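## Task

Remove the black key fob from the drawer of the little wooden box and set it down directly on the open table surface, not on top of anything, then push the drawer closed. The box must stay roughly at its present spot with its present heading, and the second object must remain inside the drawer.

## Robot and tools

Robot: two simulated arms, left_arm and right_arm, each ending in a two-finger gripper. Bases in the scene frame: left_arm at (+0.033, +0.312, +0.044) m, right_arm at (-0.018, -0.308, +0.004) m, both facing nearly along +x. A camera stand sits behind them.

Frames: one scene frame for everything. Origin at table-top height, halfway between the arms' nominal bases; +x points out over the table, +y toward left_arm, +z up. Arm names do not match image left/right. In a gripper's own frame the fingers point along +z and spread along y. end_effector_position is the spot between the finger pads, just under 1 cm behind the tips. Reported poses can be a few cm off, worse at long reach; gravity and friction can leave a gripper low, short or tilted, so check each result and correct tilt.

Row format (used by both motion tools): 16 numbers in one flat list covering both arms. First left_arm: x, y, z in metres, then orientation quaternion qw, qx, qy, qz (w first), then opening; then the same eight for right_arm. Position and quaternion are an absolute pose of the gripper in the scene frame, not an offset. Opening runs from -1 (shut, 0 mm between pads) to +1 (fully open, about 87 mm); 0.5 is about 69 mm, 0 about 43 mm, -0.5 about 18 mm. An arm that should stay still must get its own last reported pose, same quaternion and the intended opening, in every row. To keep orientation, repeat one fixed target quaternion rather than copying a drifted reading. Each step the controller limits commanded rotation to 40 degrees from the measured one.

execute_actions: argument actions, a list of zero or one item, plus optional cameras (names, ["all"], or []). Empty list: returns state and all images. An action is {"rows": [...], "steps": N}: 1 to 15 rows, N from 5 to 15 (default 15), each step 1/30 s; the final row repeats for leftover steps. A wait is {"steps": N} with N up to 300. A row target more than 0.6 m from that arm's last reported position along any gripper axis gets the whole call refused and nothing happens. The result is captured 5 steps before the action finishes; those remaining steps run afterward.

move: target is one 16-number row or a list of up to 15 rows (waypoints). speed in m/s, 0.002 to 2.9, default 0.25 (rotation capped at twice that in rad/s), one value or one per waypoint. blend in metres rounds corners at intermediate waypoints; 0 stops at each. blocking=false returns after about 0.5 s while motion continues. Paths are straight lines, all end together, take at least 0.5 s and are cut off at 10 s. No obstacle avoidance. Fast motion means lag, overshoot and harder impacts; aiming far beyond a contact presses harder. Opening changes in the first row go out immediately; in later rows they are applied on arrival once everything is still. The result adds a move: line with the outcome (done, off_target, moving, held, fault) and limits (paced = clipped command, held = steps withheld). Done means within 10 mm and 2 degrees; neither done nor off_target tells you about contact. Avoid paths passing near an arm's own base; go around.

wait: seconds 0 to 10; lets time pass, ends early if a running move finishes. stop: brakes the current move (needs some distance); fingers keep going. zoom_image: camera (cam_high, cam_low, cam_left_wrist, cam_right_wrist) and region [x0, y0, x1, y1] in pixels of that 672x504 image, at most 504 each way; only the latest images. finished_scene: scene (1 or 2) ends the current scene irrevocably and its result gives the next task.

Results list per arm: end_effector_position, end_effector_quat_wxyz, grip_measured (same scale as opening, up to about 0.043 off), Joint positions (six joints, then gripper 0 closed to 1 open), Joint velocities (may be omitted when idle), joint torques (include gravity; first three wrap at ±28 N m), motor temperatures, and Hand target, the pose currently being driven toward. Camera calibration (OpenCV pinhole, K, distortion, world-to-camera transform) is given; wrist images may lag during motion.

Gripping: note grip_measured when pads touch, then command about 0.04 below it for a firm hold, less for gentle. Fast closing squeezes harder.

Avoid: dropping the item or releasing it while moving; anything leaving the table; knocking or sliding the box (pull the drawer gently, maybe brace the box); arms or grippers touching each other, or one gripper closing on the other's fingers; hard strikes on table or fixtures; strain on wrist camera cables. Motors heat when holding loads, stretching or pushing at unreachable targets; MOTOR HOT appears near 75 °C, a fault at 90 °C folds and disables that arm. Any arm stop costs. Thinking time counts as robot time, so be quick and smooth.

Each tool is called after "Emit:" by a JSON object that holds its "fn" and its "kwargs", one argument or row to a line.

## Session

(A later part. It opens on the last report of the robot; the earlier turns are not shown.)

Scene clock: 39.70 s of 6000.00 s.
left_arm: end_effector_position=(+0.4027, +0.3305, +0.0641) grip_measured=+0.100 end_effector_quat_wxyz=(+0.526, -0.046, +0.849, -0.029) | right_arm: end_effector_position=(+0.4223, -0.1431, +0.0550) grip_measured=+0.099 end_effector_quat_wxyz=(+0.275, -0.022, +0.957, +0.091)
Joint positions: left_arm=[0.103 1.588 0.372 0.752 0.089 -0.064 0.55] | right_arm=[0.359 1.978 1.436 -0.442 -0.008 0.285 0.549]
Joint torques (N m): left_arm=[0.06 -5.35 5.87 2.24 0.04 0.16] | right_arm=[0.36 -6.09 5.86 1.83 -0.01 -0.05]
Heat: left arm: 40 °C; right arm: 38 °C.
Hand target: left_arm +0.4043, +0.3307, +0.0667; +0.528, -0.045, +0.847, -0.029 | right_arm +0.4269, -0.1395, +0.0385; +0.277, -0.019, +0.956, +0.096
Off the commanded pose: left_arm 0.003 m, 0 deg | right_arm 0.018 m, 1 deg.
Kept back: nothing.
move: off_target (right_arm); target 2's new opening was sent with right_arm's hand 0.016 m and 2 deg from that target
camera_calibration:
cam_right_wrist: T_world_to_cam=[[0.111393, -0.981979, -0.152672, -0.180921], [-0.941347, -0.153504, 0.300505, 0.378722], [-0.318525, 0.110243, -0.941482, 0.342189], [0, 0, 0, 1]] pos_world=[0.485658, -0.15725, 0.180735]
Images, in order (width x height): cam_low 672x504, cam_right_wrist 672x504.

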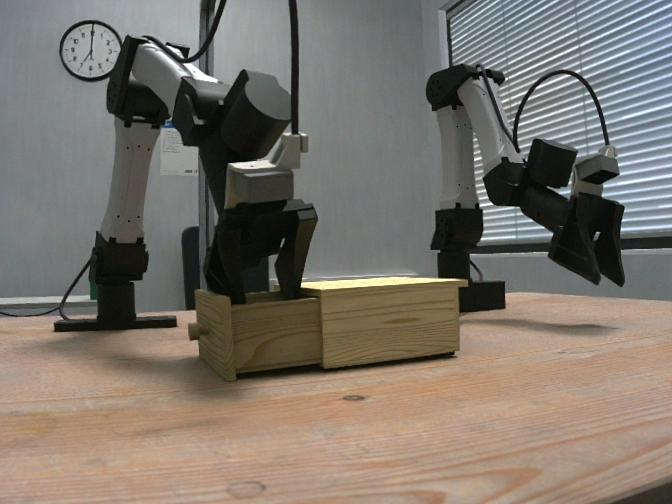

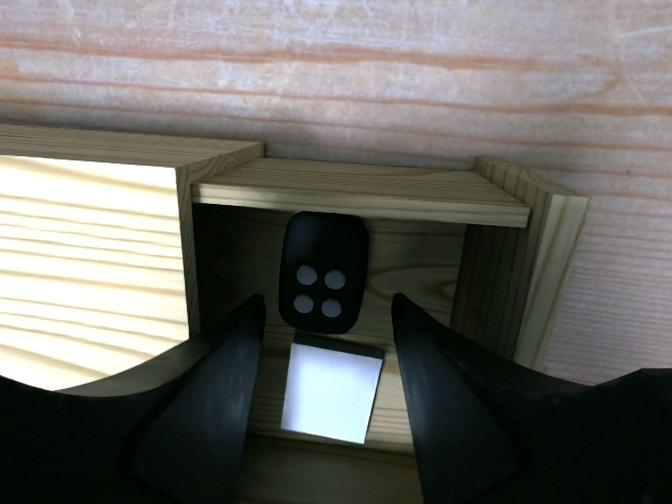

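Emit:
{"fn": "zoom_image", "kwargs": {
  "camera": "cam_low",
  "region": [190, 190, 350, 350]
}}

Emit:
{"fn": "zoom_image", "kwargs": {
  "camera": "cam_right_wrist",
  "region": [100, 200, 400, 500]
}}

Scaled by 3.150 from the camera's 672x504 image, which has a finer 960x720 frame.

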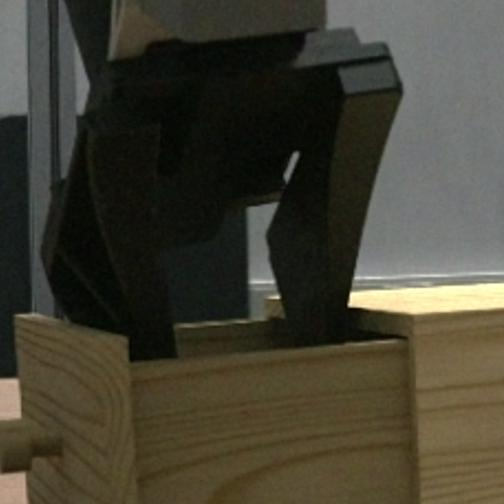

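Scaled by 1.680 from the camera's 672x504 image, which has a finer 960x720 frame.

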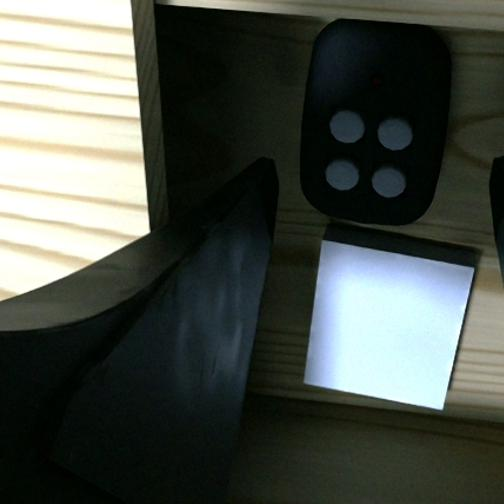

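Emit:
{"fn": "move", "kwargs": {
  "target": [
    [0.4044,0.3307,0.0667,0.528,-0.045,0.847,-0.029,0.1,0.423,-0.142,0.085,0.278,-0.0191,0.9556,0.096,0.1],
    [0.4044,0.3307,0.0667,0.528,-0.045,0.847,-0.029,0.1,0.425,-0.138,0.080,0.2756,-0.043,0.960,0.012,-1],
    [0.4044,0.3307,0.0667,0.528,-0.045,0.847,-0.029,0.1,0.425,-0.136,0.014,0.2756,-0.043,0.960,0.012,-1]
  ],
  "speed": [0.12,0.3,0.05],
  "cameras": ["cam_low","cam_right_wrist"]
}}

Scene clock: 44.40 s of 6000.00 s.
left_arm: end_effector_position=(+0.4027, +0.3305, +0.0641) grip_measured=+0.100 end_effector_quat_wxyz=(+0.526, -0.046, +0.849, -0.029) | right_arm: end_effector_position=(+0.4226, -0.1425, +0.0480) grip_measured=-0.973 end_effector_quat_wxyz=(+0.284, -0.040, +0.958, +0.006)
Joint positions: left_arm=[0.103 1.588 0.372 0.752 0.089 -0.064 0.55] | right_arm=[0.433 2.017 1.479 -0.483 0.182 0.268 0.013]
Joint torques (N m): left_arm=[0.1 -5.34 5.85 2.25 0.04 0.17] | right_arm=[0.65 -4.56 3.78 1.95 -0.01 -0.1]
Heat: left arm: 40 °C; right arm: 38 °C.
Hand target: left_arm +0.4043, +0.3307, +0.0667; +0.528, -0.045, +0.847, -0.029 | right_arm +0.4221, -0.1372, +0.0156; +0.274, -0.043, +0.961, +0.011
Off the commanded pose: left_arm 0.003 m, 0 deg | right_arm 0.035 m, 1 deg.
Kept back: nothing.
move: off_target (right_arm)
camera_calibration:
cam_right_wrist: T_world_to_cam=[[0.0978045, -0.994988, 0.0208247, -0.185916], [-0.950264, -0.0871502, 0.299003, 0.39451], [-0.29569, -0.0490329, -0.954025, 0.303993], [0, 0, 0, 1]] pos_world=[0.48296, -0.135697, 0.175929]
Images, in order (width x height): cam_low 672x504, cam_right_wrist 672x504.

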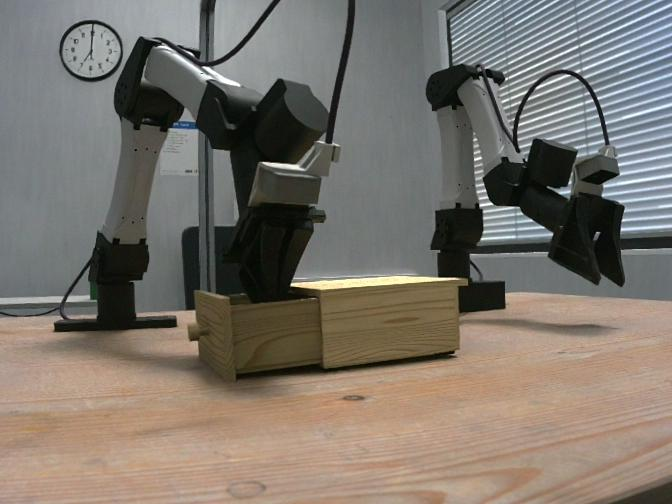

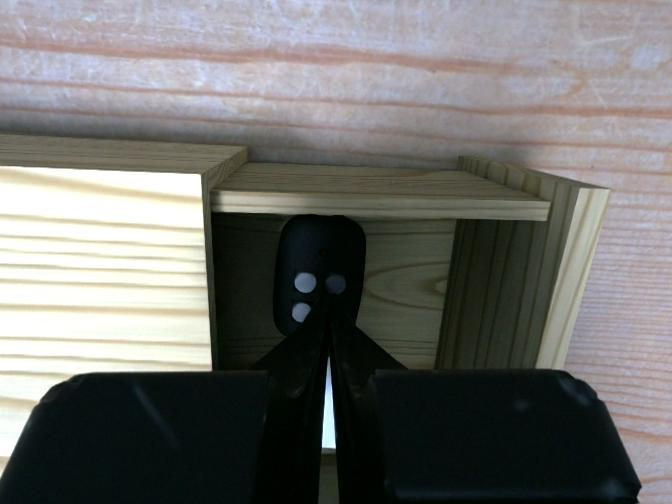

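Emit:
{"fn": "zoom_image", "kwargs": {
  "camera": "cam_low",
  "region": [180, 180, 350, 350]
}}

Emit:
{"fn": "zoom_image", "kwargs": {
  "camera": "cam_right_wrist",
  "region": [200, 180, 480, 460]
}}

Scaled by 2.965 from the camera's 672x504 image, which has a finer 960x720 frame.

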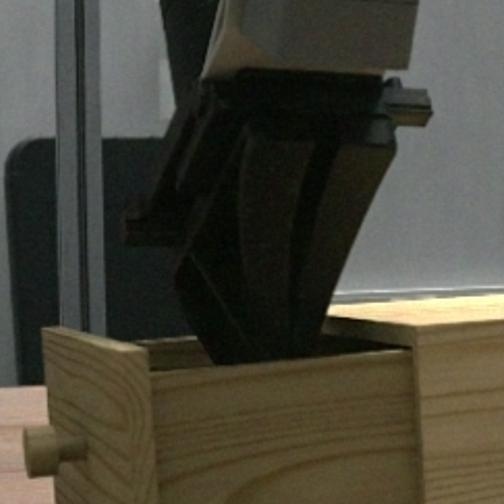

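Scaled by 1.800 from the camera's 672x504 image, which has a finer 960x720 frame.

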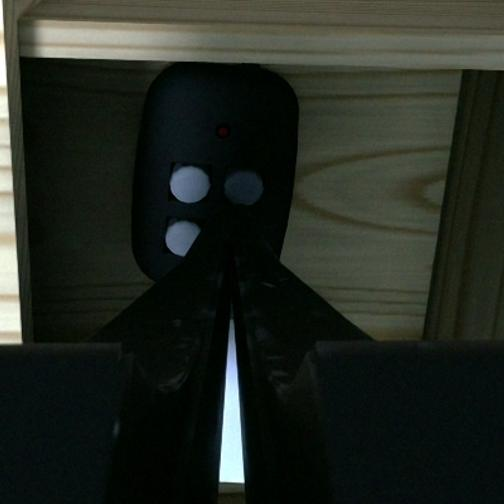

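Emit:
{"fn": "move", "kwargs": {
  "target": [
    [0.4044,0.3307,0.0667,0.528,-0.045,0.847,-0.029,0.1,0.425,-0.168,0.024,0.2756,-0.043,0.960,0.012,-1],
    [0.4044,0.3307,0.0667,0.528,-0.045,0.847,-0.029,0.1,0.425,-0.160,0.09,0.2756,-0.043,0.960,0.012,-1]
  ],
  "speed": [0.04,0.12],
  "cameras": ["cam_low","cam_right_wrist"]
}}

Scene clock: 48.13 s of 6000.00 s.
left_arm: end_effector_position=(+0.4027, +0.3305, +0.0641) grip_measured=+0.100 end_effector_quat_wxyz=(+0.526, -0.046, +0.849, -0.029) | right_arm: end_effector_position=(+0.4163, -0.1589, +0.0730) grip_measured=-0.973 end_effector_quat_wxyz=(+0.255, -0.045, +0.966, +0.012)
Joint positions: left_arm=[0.103 1.588 0.372 0.752 0.089 -0.064 0.55] | right_arm=[0.388 1.989 1.56 -0.64 0.128 0.231 0.013]
Joint torques (N m): left_arm=[0.12 -5.37 5.91 2.25 0.03 0.16] | right_arm=[-0.34 -10.4 11.14 0.99 0.2 -0.24]
Heat: left arm: 40 °C; right arm: 37 °C.
Hand target: left_arm +0.4043, +0.3307, +0.0667; +0.528, -0.045, +0.847, -0.029 | right_arm +0.4247, -0.1600, +0.0901; +0.276, -0.043, +0.960, +0.012
Off the commanded pose: left_arm 0.003 m, 0 deg | right_arm 0.019 m, 2 deg.
Kept back: nothing.
move: off_target (right_arm)
camera_calibration:
cam_right_wrist: T_world_to_cam=[[0.112692, -0.993599, 0.00781421, -0.207228], [-0.929498, -0.102636, 0.354258, 0.364471], [-0.351188, -0.0471853, -0.935115, 0.347133], [0, 0, 0, 1]] pos_world=[0.484038, -0.152115, 0.197112]
Images, in order (width x height): cam_low 672x504, cam_right_wrist 672x504.

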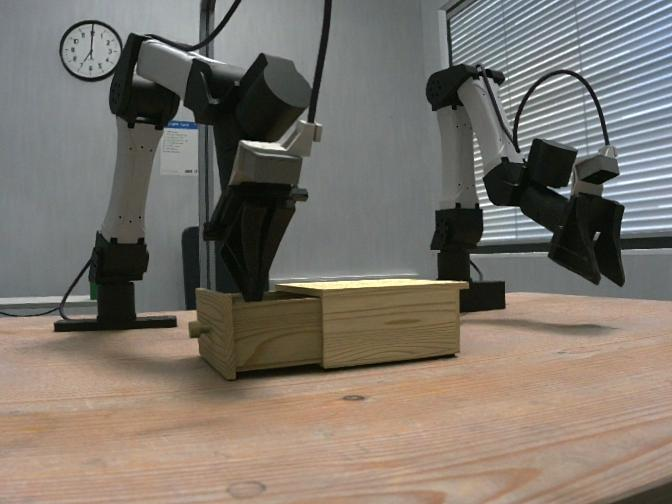

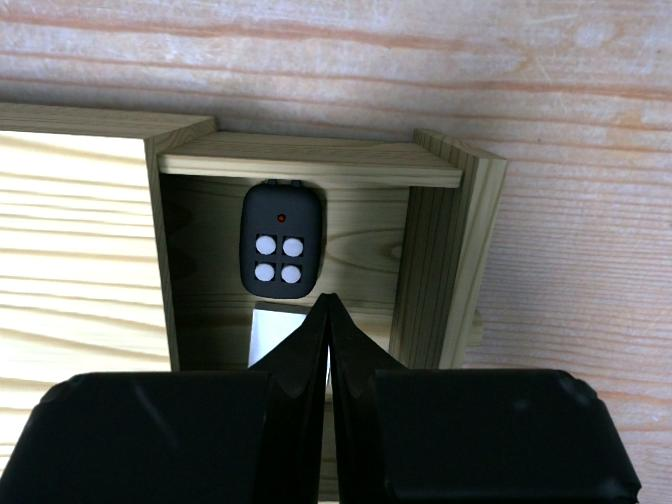

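Emit:
{"fn": "move", "kwargs": {
  "target": [
    [0.4044,0.3307,0.0667,0.528,-0.045,0.847,-0.029,0.1,0.425,-0.145,0.11,0.2756,-0.043,0.960,0.012,-1],
    [0.4044,0.3307,0.0667,0.528,-0.045,0.847,-0.029,0.1,0.428,-0.126,0.098,0.2662,0.0713,0.9285,0.2488,-1],
    [0.4044,0.3307,0.0667,0.528,-0.045,0.847,-0.029,0.1,0.428,-0.101,0.045,0.2662,0.0713,0.9285,0.2488,-1]
  ],
  "speed": [0.15,0.25,0.05],
  "cameras": ["cam_low","cam_right_wrist"]
}}

Scene clock: 52.93 s of 6000.00 s.
left_arm: end_effector_position=(+0.4027, +0.3305, +0.0641) grip_measured=+0.100 end_effector_quat_wxyz=(+0.526, -0.046, +0.849, -0.029) | right_arm: end_effector_position=(+0.4265, -0.1099, +0.0511) grip_measured=-0.973 end_effector_quat_wxyz=(+0.264, +0.074, +0.930, +0.243)
Joint positions: left_arm=[0.103 1.588 0.372 0.752 0.089 -0.064 0.55] | right_arm=[0.316 1.984 1.328 -0.217 -0.251 0.536 0.013]
Joint torques (N m): left_arm=[0.08 -5.33 5.94 2.24 0.06 0.16] | right_arm=[1.68 -7.34 7.32 1.65 -0.12 -0.04]
Heat: left arm: 40 °C; right arm: 38 °C.
Hand target: left_arm +0.4043, +0.3307, +0.0667; +0.528, -0.045, +0.847, -0.029 | right_arm +0.4276, -0.1011, +0.0451; +0.266, +0.071, +0.929, +0.249
Off the commanded pose: left_arm 0.003 m, 0 deg | right_arm 0.011 m, 1 deg.
Kept back: nothing.
move: off_target (right_arm)
camera_calibration:
cam_right_wrist: T_world_to_cam=[[0.0093106, -0.875448, -0.483223, -0.0773227], [-0.948187, -0.161203, 0.273779, 0.392403], [-0.317576, 0.455637, -0.831589, 0.368127], [0, 0, 0, 1]] pos_world=[0.4897, -0.172168, 0.161334]
Images, in order (width x height): cam_low 672x504, cam_right_wrist 672x504.

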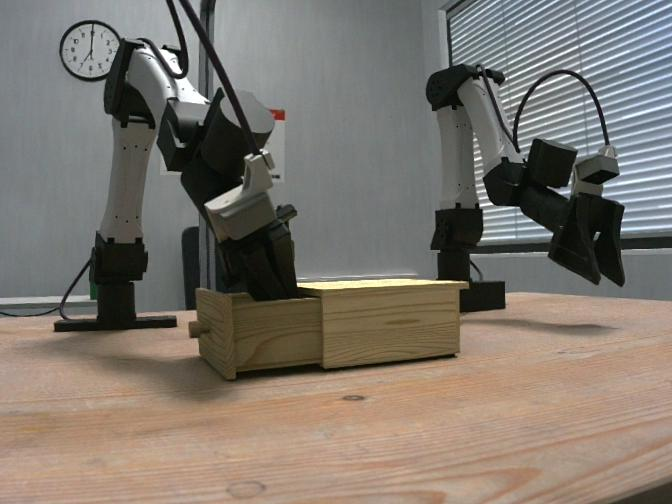

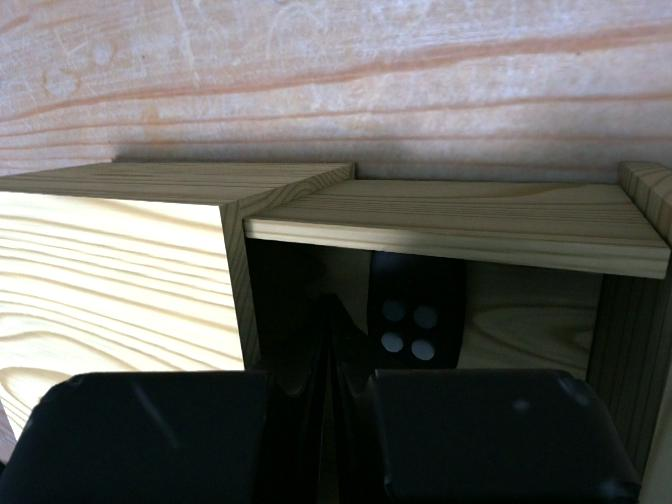

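Emit:
{"fn": "move", "kwargs": {
  "target": [
    [0.4044,0.3307,0.0667,0.528,-0.045,0.847,-0.029,0.1,0.428,-0.100,0.033,0.2662,0.0713,0.9285,0.2488,-1],
    [0.4044,0.3307,0.0667,0.528,-0.045,0.847,-0.029,0.1,0.428,-0.130,0.033,0.2662,0.0713,0.9285,0.2488,-1]
  ],
  "speed": [0.05,0.04],
  "cameras": ["cam_low","cam_right_wrist"]
}}

Scene clock: 54.87 s of 6000.00 s.
left_arm: end_effector_position=(+0.4027, +0.3305, +0.0641) grip_measured=+0.100 end_effector_quat_wxyz=(+0.526, -0.046, +0.849, -0.029) | right_arm: end_effector_position=(+0.4294, -0.1195, +0.0383) grip_measured=-0.973 end_effector_quat_wxyz=(+0.265, +0.073, +0.925, +0.261)
Joint positions: left_arm=[0.103 1.588 0.372 0.752 0.089 -0.064 0.55] | right_arm=[0.278 2.004 1.283 -0.14 -0.306 0.519 0.013]
Joint torques (N m): left_arm=[0.08 -5.38 5.89 2.25 0.04 0.17] | right_arm=[-1.22 -8.96 6.17 1.3 -0.04 -0.42]
Heat: left arm: 40 °C; right arm: 38 °C.
Hand target: left_arm +0.4043, +0.3307, +0.0667; +0.528, -0.045, +0.847, -0.029 | right_arm +0.4278, -0.1298, +0.0330; +0.266, +0.071, +0.929, +0.249
Off the commanded pose: left_arm 0.003 m, 0 deg | right_arm 0.012 m, 1 deg.
Kept back: nothing.
move: off_target (right_arm)
camera_calibration:
cam_right_wrist: T_world_to_cam=[[0.0217078, -0.857662, -0.513756, -0.0938878], [-0.94859, -0.17997, 0.260361, 0.395527], [-0.315763, 0.481692, -0.817476, 0.364699], [0, 0, 0, 1]] pos_world=[0.492389, -0.185013, 0.146917]
Images, in order (width x height): cam_low 672x504, cam_right_wrist 672x504.

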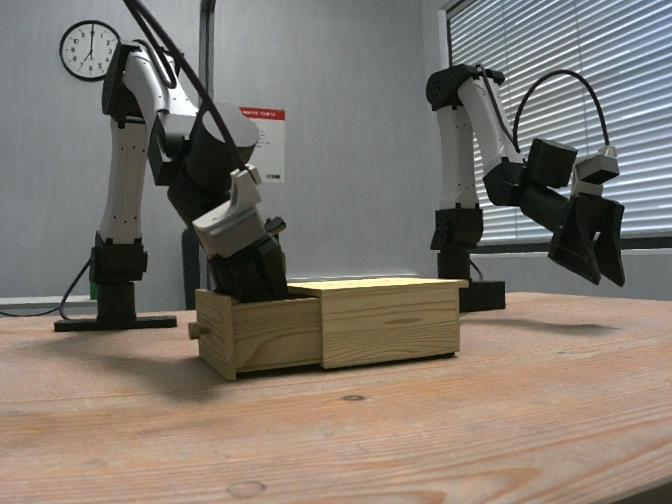

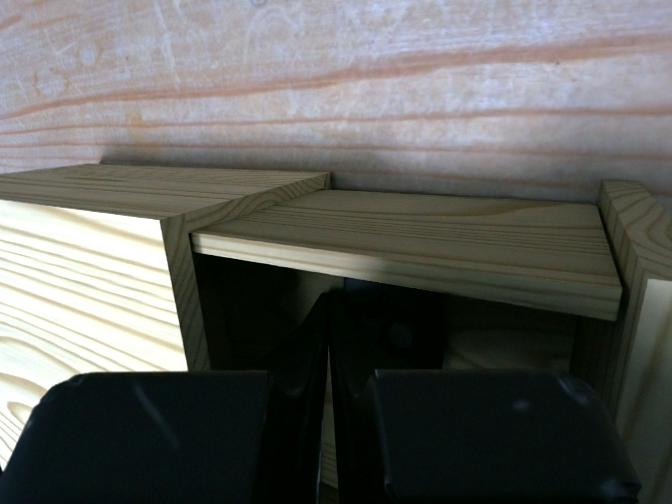

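Emit:
{"fn": "move", "kwargs": {
  "target": [
    [0.4044,0.3307,0.0667,0.528,-0.045,0.847,-0.029,0.1,0.428,-0.150,0.115,0.2662,0.0713,0.9285,0.2488,-1],
    [0.4044,0.3307,0.0667,0.528,-0.045,0.847,-0.029,0.1,0.428,-0.152,0.10,0.2768,-0.0229,0.959,0.054,0.08]
  ],
  "speed": [0.12,0.3],
  "cameras": ["cam_low","cam_right_wrist"]
}}

Scene clock: 60.23 s of 6000.00 s.
left_arm: end_effector_position=(+0.4027, +0.3305, +0.0641) grip_measured=+0.100 end_effector_quat_wxyz=(+0.526, -0.046, +0.849, -0.029) | right_arm: end_effector_position=(+0.4198, -0.1542, +0.0965) grip_measured=+0.080 end_effector_quat_wxyz=(+0.269, -0.019, +0.961, +0.058)
Joint positions: left_arm=[0.103 1.588 0.372 0.752 0.089 -0.064 0.55] | right_arm=[0.362 1.945 1.574 -0.644 0.053 0.278 0.54]
Joint torques (N m): left_arm=[0.09 -5.33 5.91 2.25 0.03 0.16] | right_arm=[0.4 -7.21 11.9 1.09 0.14 -0.23]
Motor temperatures (°C): left_arm=[26 38 40 39 25 27 23] | right_arm=[25 39 35 33 28 29 29]
Heat: left arm: 40 °C; right arm: 39 °C.
Hand target: left_arm +0.4043, +0.3307, +0.0667; +0.528, -0.045, +0.847, -0.029 | right_arm +0.4278, -0.1521, +0.1000; +0.277, -0.023, +0.959, +0.054
Off the commanded pose: left_arm 0.003 m, 0 deg | right_arm 0.009 m, 1 deg.
Kept back: nothing.
move: done
camera_calibration:
cam_right_wrist: T_world_to_cam=[[0.0855613, -0.992064, -0.0921327, -0.18177], [-0.940843, -0.110879, 0.320189, 0.366595], [-0.327863, 0.0592866, -0.942863, 0.37789], [0, 0, 0, 1]] pos_world=[0.484357, -0.162083, 0.222172]
Images, in order (width x height): cam_low 672x504, cam_right_wrist 672x504.

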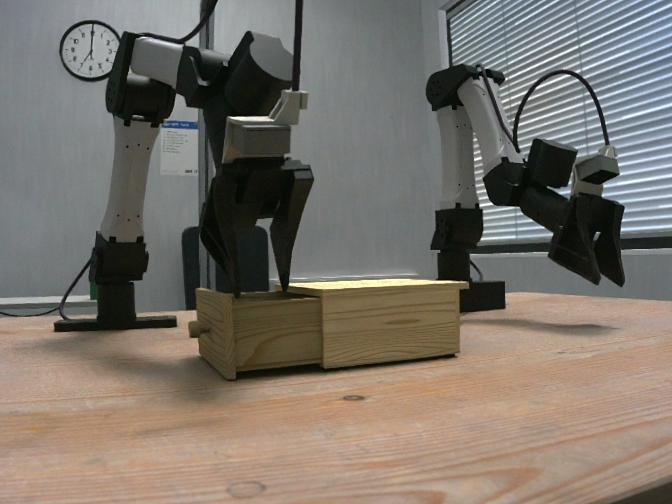

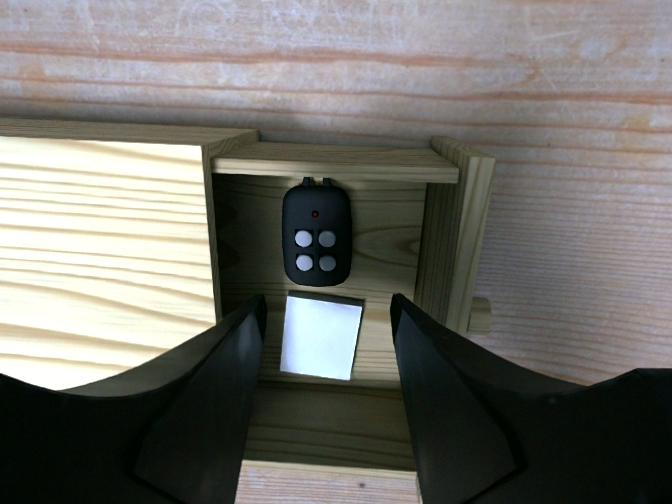

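Emit:
{"fn": "move", "kwargs": {
  "target": [
    [0.4044,0.3307,0.0667,0.528,-0.045,0.847,-0.029,0.1,0.431,-0.142,0.08,0.2787,-0.0046,0.9493,0.146,0.0],
    [0.4044,0.3307,0.0667,0.528,-0.045,0.847,-0.029,0.1,0.431,-0.140,0.030,0.2787,-0.0046,0.9493,0.146,0.0]
  ],
  "speed": [0.15,0.06],
  "cameras": ["cam_low","cam_right_wrist"]
}}

Scene clock: 63.00 s of 6000.00 s.
left_arm: end_effector_position=(+0.4027, +0.3305, +0.0641) grip_measured=+0.100 end_effector_quat_wxyz=(+0.526, -0.046, +0.849, -0.029) | right_arm: end_effector_position=(+0.4306, -0.1385, +0.0534) grip_measured=-0.001 end_effector_quat_wxyz=(+0.288, -0.007, +0.946, +0.151)
Joint positions: left_arm=[0.103 1.588 0.372 0.752 0.089 -0.064 0.55] | right_arm=[0.318 1.974 1.384 -0.329 -0.124 0.314 0.499]
Joint torques (N m): left_arm=[0.08 -5.38 5.89 2.24 0.04 0.16] | right_arm=[-0.08 -5.67 5.53 1.69 0 -0.17]
Heat: left arm: 40 °C; right arm: 39 °C.
Hand target: left_arm +0.4043, +0.3307, +0.0667; +0.528, -0.045, +0.847, -0.029 | right_arm +0.4298, -0.1404, +0.0307; +0.278, -0.005, +0.949, +0.146
Off the commanded pose: left_arm 0.003 m, 0 deg | right_arm 0.023 m, 1 deg.
Kept back: nothing.
move: off_target (right_arm)
camera_calibration:
cam_right_wrist: T_world_to_cam=[[0.118747, -0.955302, -0.270734, -0.170795], [-0.948164, -0.19004, 0.254694, 0.387965], [-0.29476, 0.226456, -0.92835, 0.348083], [0, 0, 0, 1]] pos_world=[0.490737, -0.168257, 0.178091]
Images, in order (width x height): cam_low 672x504, cam_right_wrist 672x504.

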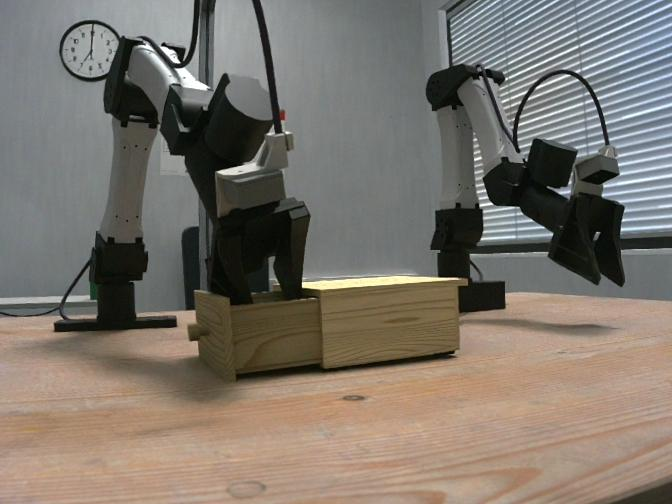

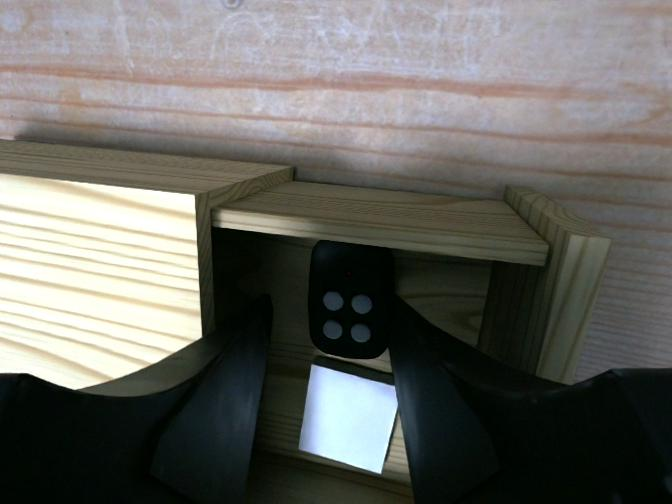

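Emit:
{"fn": "zoom_image", "kwargs": {
  "camera": "cam_low",
  "region": [190, 190, 350, 350]
}}

Emit:
{"fn": "zoom_image", "kwargs": {
  "camera": "cam_right_wrist",
  "region": [180, 200, 500, 500]
}}

Emit:
{"fn": "zoom_image", "kwargs": {
  "camera": "cam_low",
  "region": [270, 260, 340, 330]
}}

Scaled by 3.150 from the camera's 672x504 image, which has a finer 960x720 frame.

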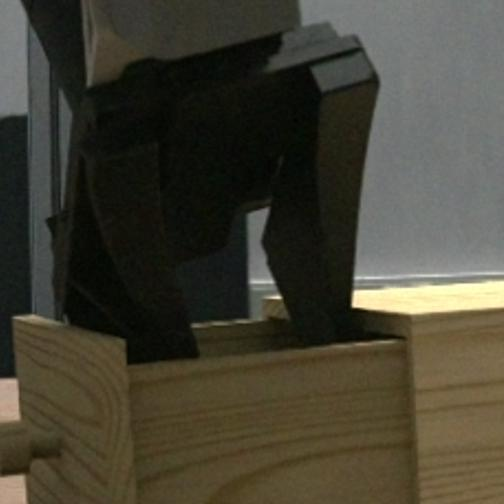

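Scaled by 1.575 from the camera's 672x504 image, which has a finer 960x720 frame.

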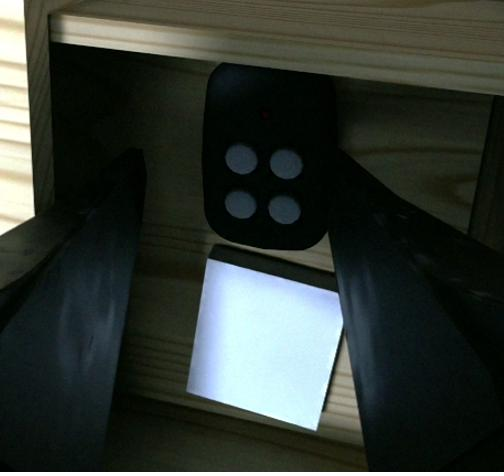

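Scaled by 7.200 from the camera's 672x504 image, which has a finer 960x720 frame.

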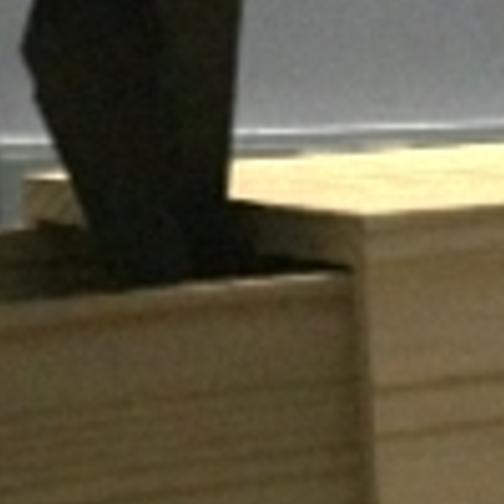

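Emit:
{"fn": "move", "kwargs": {
  "target": [
    [0.4044,0.3307,0.0667,0.528,-0.045,0.847,-0.029,0.1,0.431,-0.149,0.07,0.2787,-0.0046,0.9493,0.146,0.0],
    [0.4044,0.3307,0.0667,0.528,-0.045,0.847,-0.029,0.1,0.431,-0.149,0.032,0.2787,-0.0046,0.9493,0.146,0.0]
  ],
  "speed": [0.1,0.06],
  "cameras": ["cam_low","cam_right_wrist"]
}}

Emit:
{"fn": "zoom_image", "kwargs": {
  "camera": "cam_right_wrist",
  "region": [180, 200, 500, 500]
}}

Scene clock: 65.63 s of 6000.00 s.
left_arm: end_effector_position=(+0.4027, +0.3305, +0.0641) grip_measured=+0.100 end_effector_quat_wxyz=(+0.526, -0.046, +0.849, -0.029) | right_arm: end_effector_position=(+0.4326, -0.1380, +0.0545) grip_measured=-0.001 end_effector_quat_wxyz=(+0.291, -0.008, +0.943, +0.161)
Joint positions: left_arm=[0.103 1.588 0.372 0.752 0.089 -0.064 0.55] | right_arm=[0.31 1.974 1.379 -0.312 -0.147 0.314 0.5]
Joint torques (N m): left_arm=[0.12 -5.35 5.89 2.26 0.04 0.17] | right_arm=[-1.36 -6.39 5.33 1.45 0.08 -0.34]
Heat: left arm: 40 °C; right arm: 39 °C.
Hand target: left_arm +0.4043, +0.3307, +0.0667; +0.528, -0.045, +0.847, -0.029 | right_arm +0.4299, -0.1491, +0.0327; +0.278, -0.005, +0.949, +0.146
Off the commanded pose: left_arm 0.003 m, 0 deg | right_arm 0.025 m, 2 deg.
Kept back: nothing.
move: off_target (right_arm)
camera_calibration:
cam_right_wrist: T_world_to_cam=[[0.126938, -0.948686, -0.289624, -0.171752], [-0.948682, -0.201375, 0.243825, 0.38907], [-0.289636, 0.243811, -0.925563, 0.349541], [0, 0, 0, 1]] pos_world=[0.492146, -0.169811, 0.178914]
Images, in order (width x height): cam_low 672x504, cam_right_wrist 672x504.

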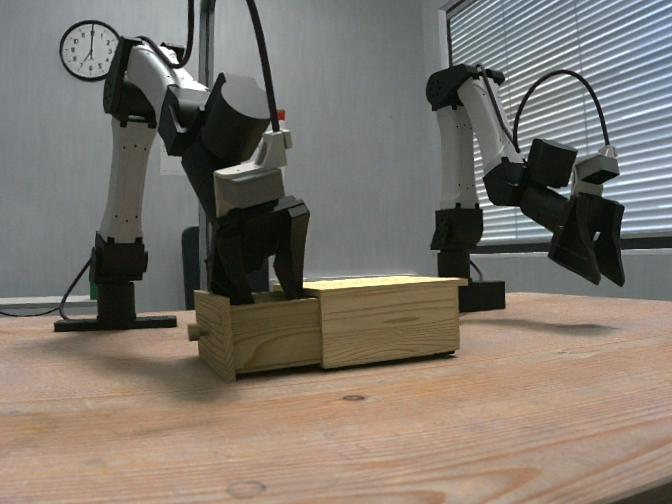

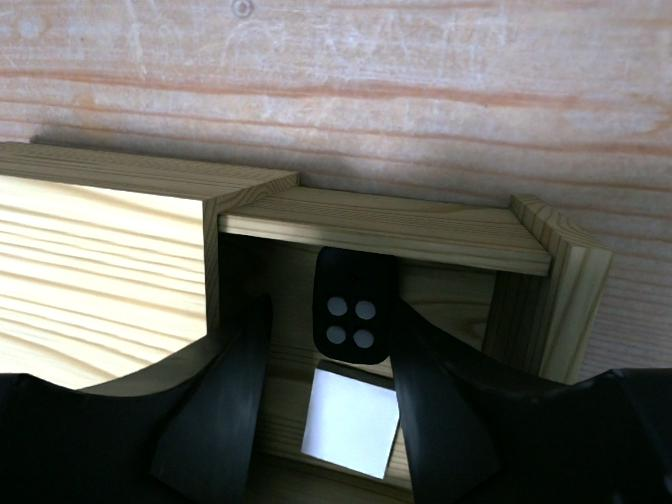

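Scaled by 1.575 from the camera's 672x504 image, which has a finer 960x720 frame.

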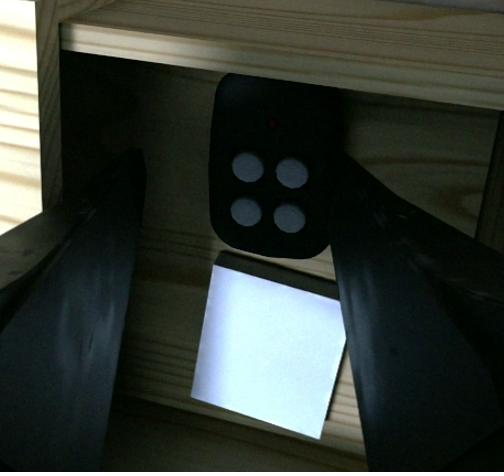

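Emit:
{"fn": "move", "kwargs": {
  "target": [
    [0.4044,0.3307,0.0667,0.528,-0.045,0.847,-0.029,0.1,0.431,-0.142,0.088,0.2753,-0.0433,0.9603,0.0124,0.0],
    [0.4044,0.3307,0.0667,0.528,-0.045,0.847,-0.029,0.1,0.431,-0.147,0.032,0.2753,-0.0433,0.9603,0.0124,0.0]
  ],
  "speed": [0.15,0.06],
  "cameras": ["cam_low","cam_right_wrist"]
}}

Emit:
{"fn": "zoom_image", "kwargs": {
  "camera": "cam_right_wrist",
  "region": [180, 200, 500, 500]
}}

Scene clock: 68.80 s of 6000.00 s.
left_arm: end_effector_position=(+0.4027, +0.3305, +0.0641) grip_measured=+0.100 end_effector_quat_wxyz=(+0.526, -0.046, +0.849, -0.029) | right_arm: end_effector_position=(+0.4316, -0.1499, +0.0512) grip_measured=+0.000 end_effector_quat_wxyz=(+0.285, -0.042, +0.958, +0.011)
Joint positions: left_arm=[0.103 1.588 0.372 0.752 0.089 -0.064 0.55] | right_arm=[0.405 2.028 1.506 -0.489 0.159 0.242 0.5]
Joint torques (N m): left_arm=[0.08 -5.38 5.89 2.25 0.04 0.17] | right_arm=[0.43 -6.53 6.24 1.41 0 -0.08]
Heat: left arm: 40 °C; right arm: 39 °C.
Hand target: left_arm +0.4043, +0.3307, +0.0667; +0.528, -0.045, +0.847, -0.029 | right_arm +0.4302, -0.1474, +0.0324; +0.275, -0.043, +0.960, +0.012
Off the commanded pose: left_arm 0.003 m, 0 deg | right_arm 0.019 m, 1 deg.
Kept back: nothing.
move: off_target (right_arm)
camera_calibration:
cam_right_wrist: T_world_to_cam=[[0.104289, -0.994459, 0.0132004, -0.196522], [-0.950535, -0.0957601, 0.295487, 0.400499], [-0.292585, -0.0433633, -0.955256, 0.308899], [0, 0, 0, 1]] pos_world=[0.491563, -0.143687, 0.17933]
Images, in order (width x height): cam_low 672x504, cam_right_wrist 672x504.

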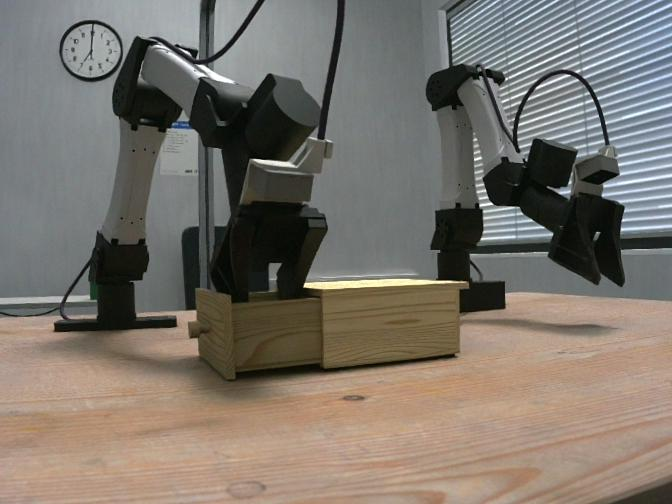

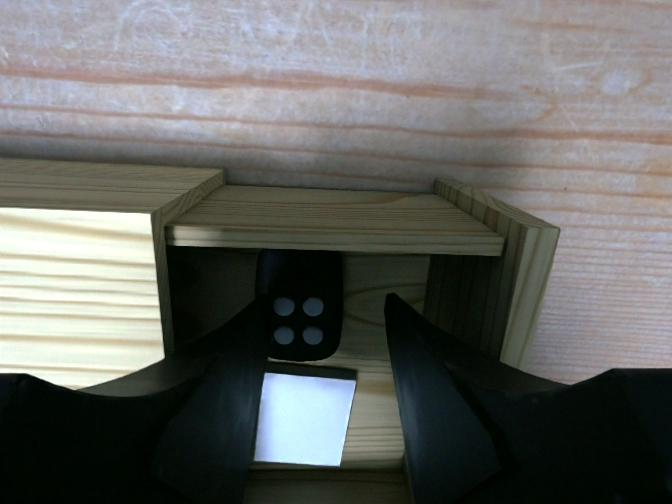

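Scaled by 1.575 from the camera's 672x504 image, which has a finer 960x720 frame.

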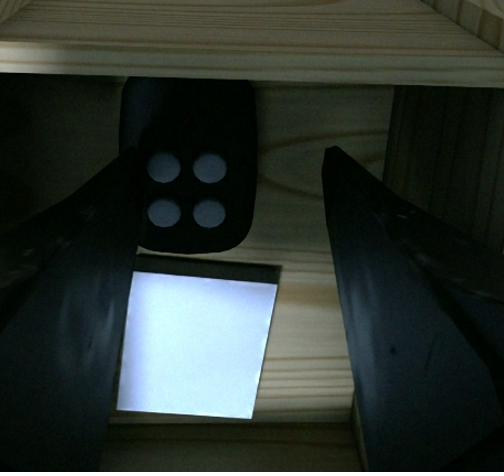

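Emit:
{"fn": "move", "kwargs": {
  "target": [
    [0.4044,0.3307,0.0667,0.528,-0.045,0.847,-0.029,0.1,0.431,-0.141,0.078,0.2769,-0.0313,0.9588,0.0543,-0.07],
    [0.4044,0.3307,0.0667,0.528,-0.045,0.847,-0.029,0.1,0.431,-0.1385,0.032,0.2769,-0.0313,0.9588,0.0543,-0.07]
  ],
  "speed": [0.15,0.06],
  "cameras": ["cam_low","cam_right_wrist"]
}}

Emit:
{"fn": "zoom_image", "kwargs": {
  "camera": "cam_right_wrist",
  "region": [180, 200, 500, 500]
}}

Scene clock: 71.03 s of 6000.00 s.
left_arm: end_effector_position=(+0.4027, +0.3305, +0.0641) grip_measured=+0.100 end_effector_quat_wxyz=(+0.526, -0.046, +0.849, -0.029) | right_arm: end_effector_position=(+0.4291, -0.1460, +0.0444) grip_measured=-0.071 end_effector_quat_wxyz=(+0.276, -0.033, +0.960, +0.045)
Joint positions: left_arm=[0.103 1.588 0.372 0.752 0.089 -0.064 0.55] | right_arm=[0.385 2.028 1.479 -0.461 0.086 0.261 0.465]
Joint torques (N m): left_arm=[0.08 -5.31 5.86 2.25 0.04 0.15] | right_arm=[0.8 -7.16 6.3 1.6 -0.08 0]
Heat: left arm: 40 °C; right arm: 38 °C.
Hand target: left_arm +0.4043, +0.3307, +0.0667; +0.528, -0.045, +0.847, -0.029 | right_arm +0.4304, -0.1387, +0.0323; +0.276, -0.031, +0.959, +0.054
Off the commanded pose: left_arm 0.003 m, 0 deg | right_arm 0.015 m, 1 deg.
Kept back: nothing.
move: off_target (right_arm)
camera_calibration:
cam_right_wrist: T_world_to_cam=[[0.106791, -0.992604, -0.0577275, -0.189981], [-0.943751, -0.119466, 0.308321, 0.393548], [-0.312937, 0.0215544, -0.949529, 0.319824], [0, 0, 0, 1]] pos_world=[0.491785, -0.148454, 0.171376]
Images, in order (width x height): cam_low 672x504, cam_right_wrist 672x504.

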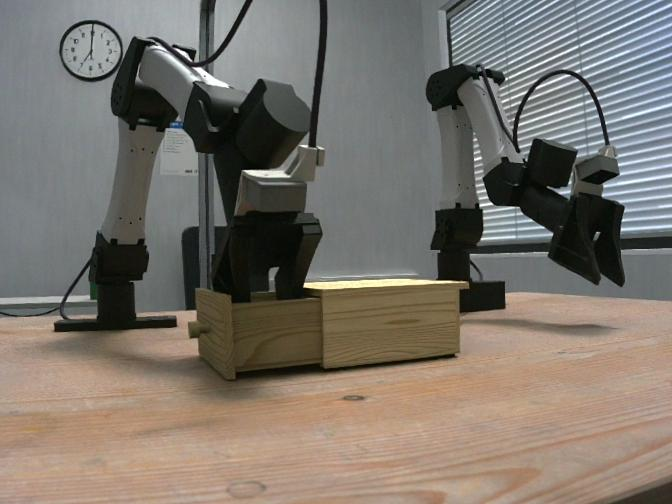

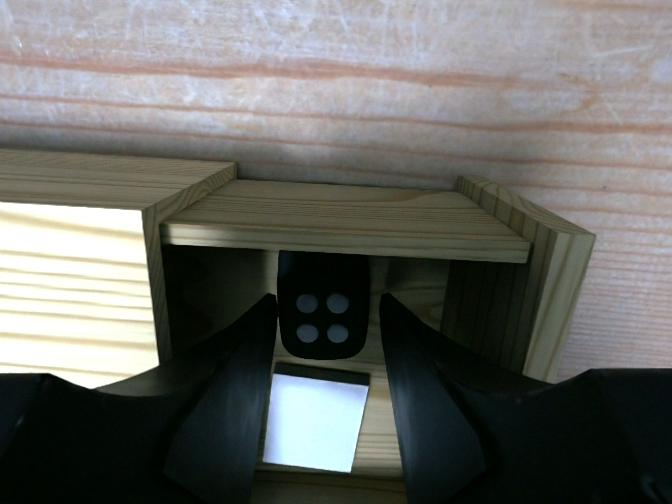

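Scaled by 1.575 from the camera's 672x504 image, which has a finer 960x720 frame.

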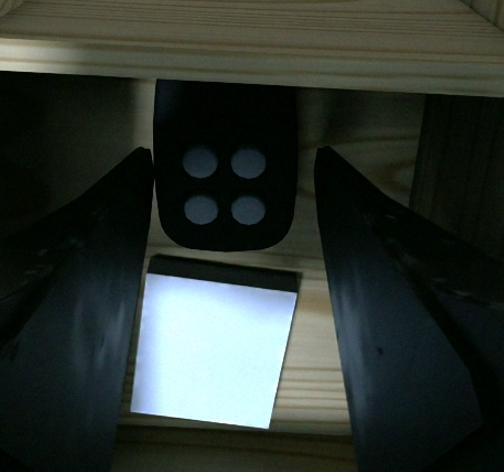

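Emit:
{"fn": "move", "kwargs": {
  "target": [0.4044,0.3307,0.0667,0.528,-0.045,0.847,-0.029,0.1,0.431,-0.143,0.032,0.2769,-0.0313,0.9588,0.0543,-0.4],
  "cameras": ["cam_low","cam_right_wrist"]
}}

Emit:
{"fn": "zoom_image", "kwargs": {
  "camera": "cam_right_wrist",
  "region": [180, 200, 500, 500]
}}

Scene clock: 71.97 s of 6000.00 s.
left_arm: end_effector_position=(+0.4027, +0.3305, +0.0641) grip_measured=+0.100 end_effector_quat_wxyz=(+0.526, -0.046, +0.849, -0.029) | right_arm: end_effector_position=(+0.4299, -0.1455, +0.0435) grip_measured=-0.180 end_effector_quat_wxyz=(+0.279, -0.032, +0.959, +0.046)
Joint positions: left_arm=[0.103 1.588 0.372 0.752 0.089 -0.064 0.55] | right_arm=[0.385 2.028 1.473 -0.448 0.085 0.263 0.41]
Joint torques (N m): left_arm=[0.14 -5.37 5.86 2.25 0.04 0.15] | right_arm=[-0.13 -7.69 6.08 1.48 -0.1 -0.1]
Heat: left arm: 40 °C; right arm: 38 °C.
Hand target: left_arm +0.4043, +0.3307, +0.0667; +0.528, -0.045, +0.847, -0.029 | right_arm +0.4306, -0.1431, +0.0322; +0.276, -0.031, +0.959, +0.054
Off the commanded pose: left_arm 0.003 m, 0 deg | right_arm 0.012 m, 1 deg.
Kept back: nothing.
move: off_target (right_arm)
camera_calibration:
cam_right_wrist: T_world_to_cam=[[0.106109, -0.992467, -0.0612388, -0.189057], [-0.945459, -0.119775, 0.302921, 0.395567], [-0.307974, 0.025756, -0.951046, 0.317723], [0, 0, 0, 1]] pos_world=[0.491904, -0.148437, 0.170766]
Images, in order (width x height): cam_low 672x504, cam_right_wrist 672x504.

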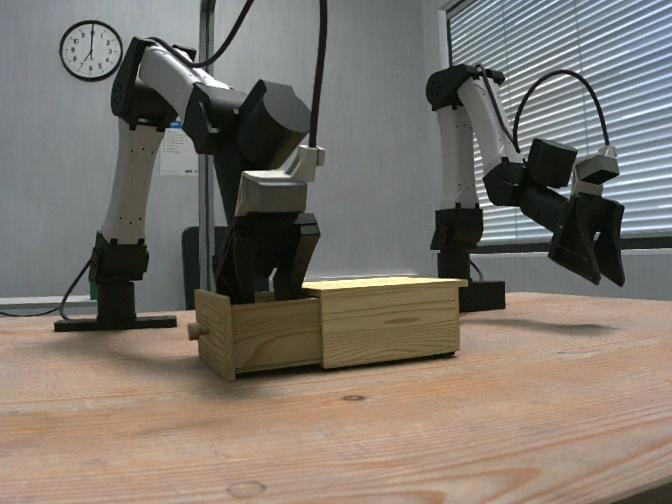

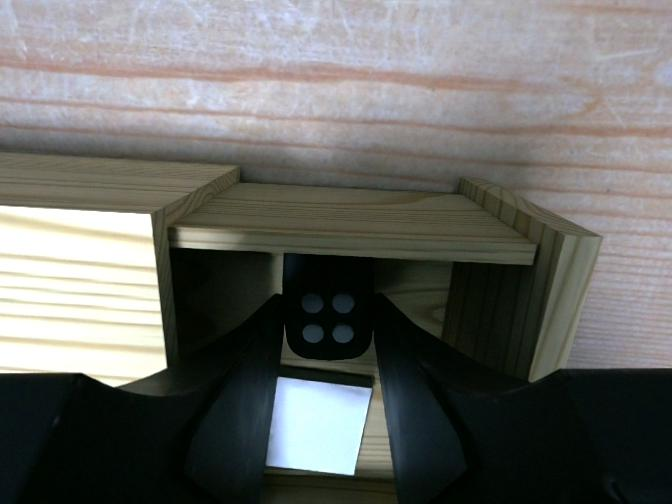

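Scaled by 1.575 from the camera's 672x504 image, which has a finer 960x720 frame.

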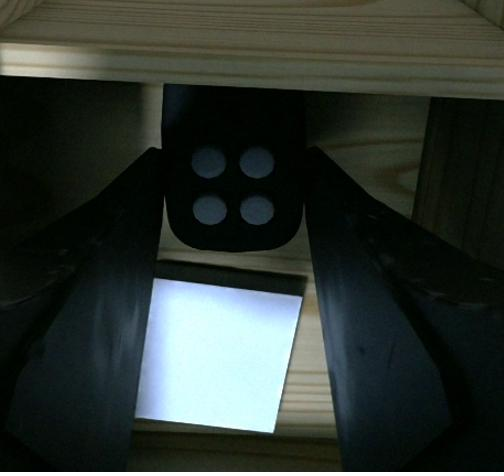

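Gripped at −0.18. Lift straight up.

Emit:
{"fn": "move", "kwargs": {
  "target": [0.4044,0.3307,0.0667,0.528,-0.045,0.847,-0.029,0.1,0.428,-0.146,0.15,0.2769,-0.0313,0.9588,0.0543,-0.4],
  "speed": 0.08,
  "cameras": ["cam_high","cam_low","cam_right_wrist"]
}}

Scene clock: 74.27 s of 6000.00 s.
left_arm: end_effector_position=(+0.4027, +0.3305, +0.0641) grip_measured=+0.100 end_effector_quat_wxyz=(+0.526, -0.046, +0.849, -0.029) | right_arm: end_effector_position=(+0.4213, -0.1469, +0.1164) grip_measured=-0.180 end_effector_quat_wxyz=(+0.242, -0.036, +0.969, +0.039)
Joint positions: left_arm=[0.103 1.588 0.372 0.752 0.089 -0.064 0.55] | right_arm=[0.385 2.017 1.778 -0.842 0.075 0.263 0.41]
Joint torques (N m): left_arm=[0.1 -5.37 5.91 2.25 0.04 0.17] | right_arm=[-0.61 -13.18 11.49 1.01 -0.04 -0.13]
Heat: left arm: 40 °C; right arm: 39 °C.
Hand target: left_arm +0.4043, +0.3307, +0.0667; +0.528, -0.045, +0.847, -0.029 | right_arm +0.4271, -0.1462, +0.1496; +0.277, -0.032, +0.959, +0.054
Off the commanded pose: left_arm 0.003 m, 0 deg | right_arm 0.034 m, 5 deg.
Kept back: nothing.
move: off_target (right_arm)
camera_calibration:
cam_right_wrist: T_world_to_cam=[[0.106657, -0.993029, -0.0501689, -0.186676], [-0.919284, -0.117711, 0.37558, 0.346055], [-0.378867, 0.00606124, -0.925431, 0.408357], [0, 0, 0, 1]] pos_world=[0.492746, -0.147115, 0.238569]
Images, in order (width x height): cam_high 672x504, cam_low 672x504, cam_right_wrist 672x504.

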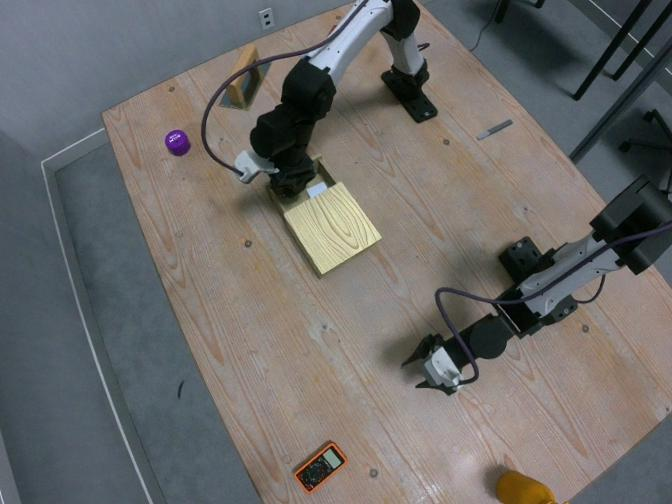

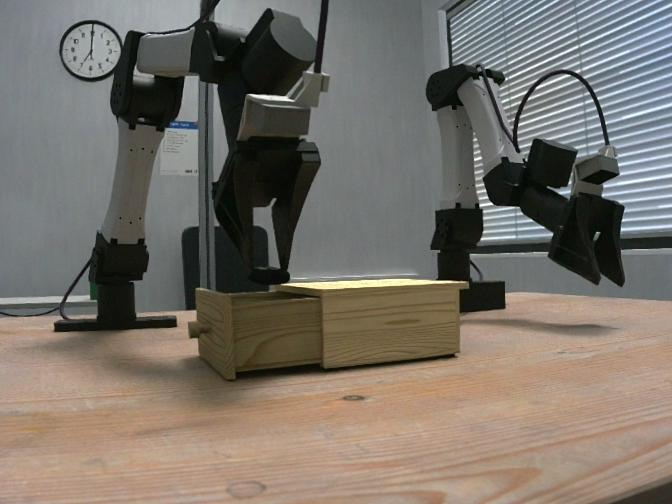

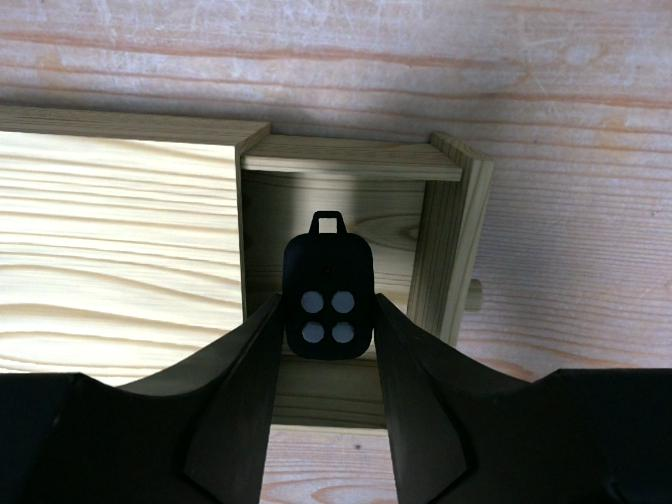

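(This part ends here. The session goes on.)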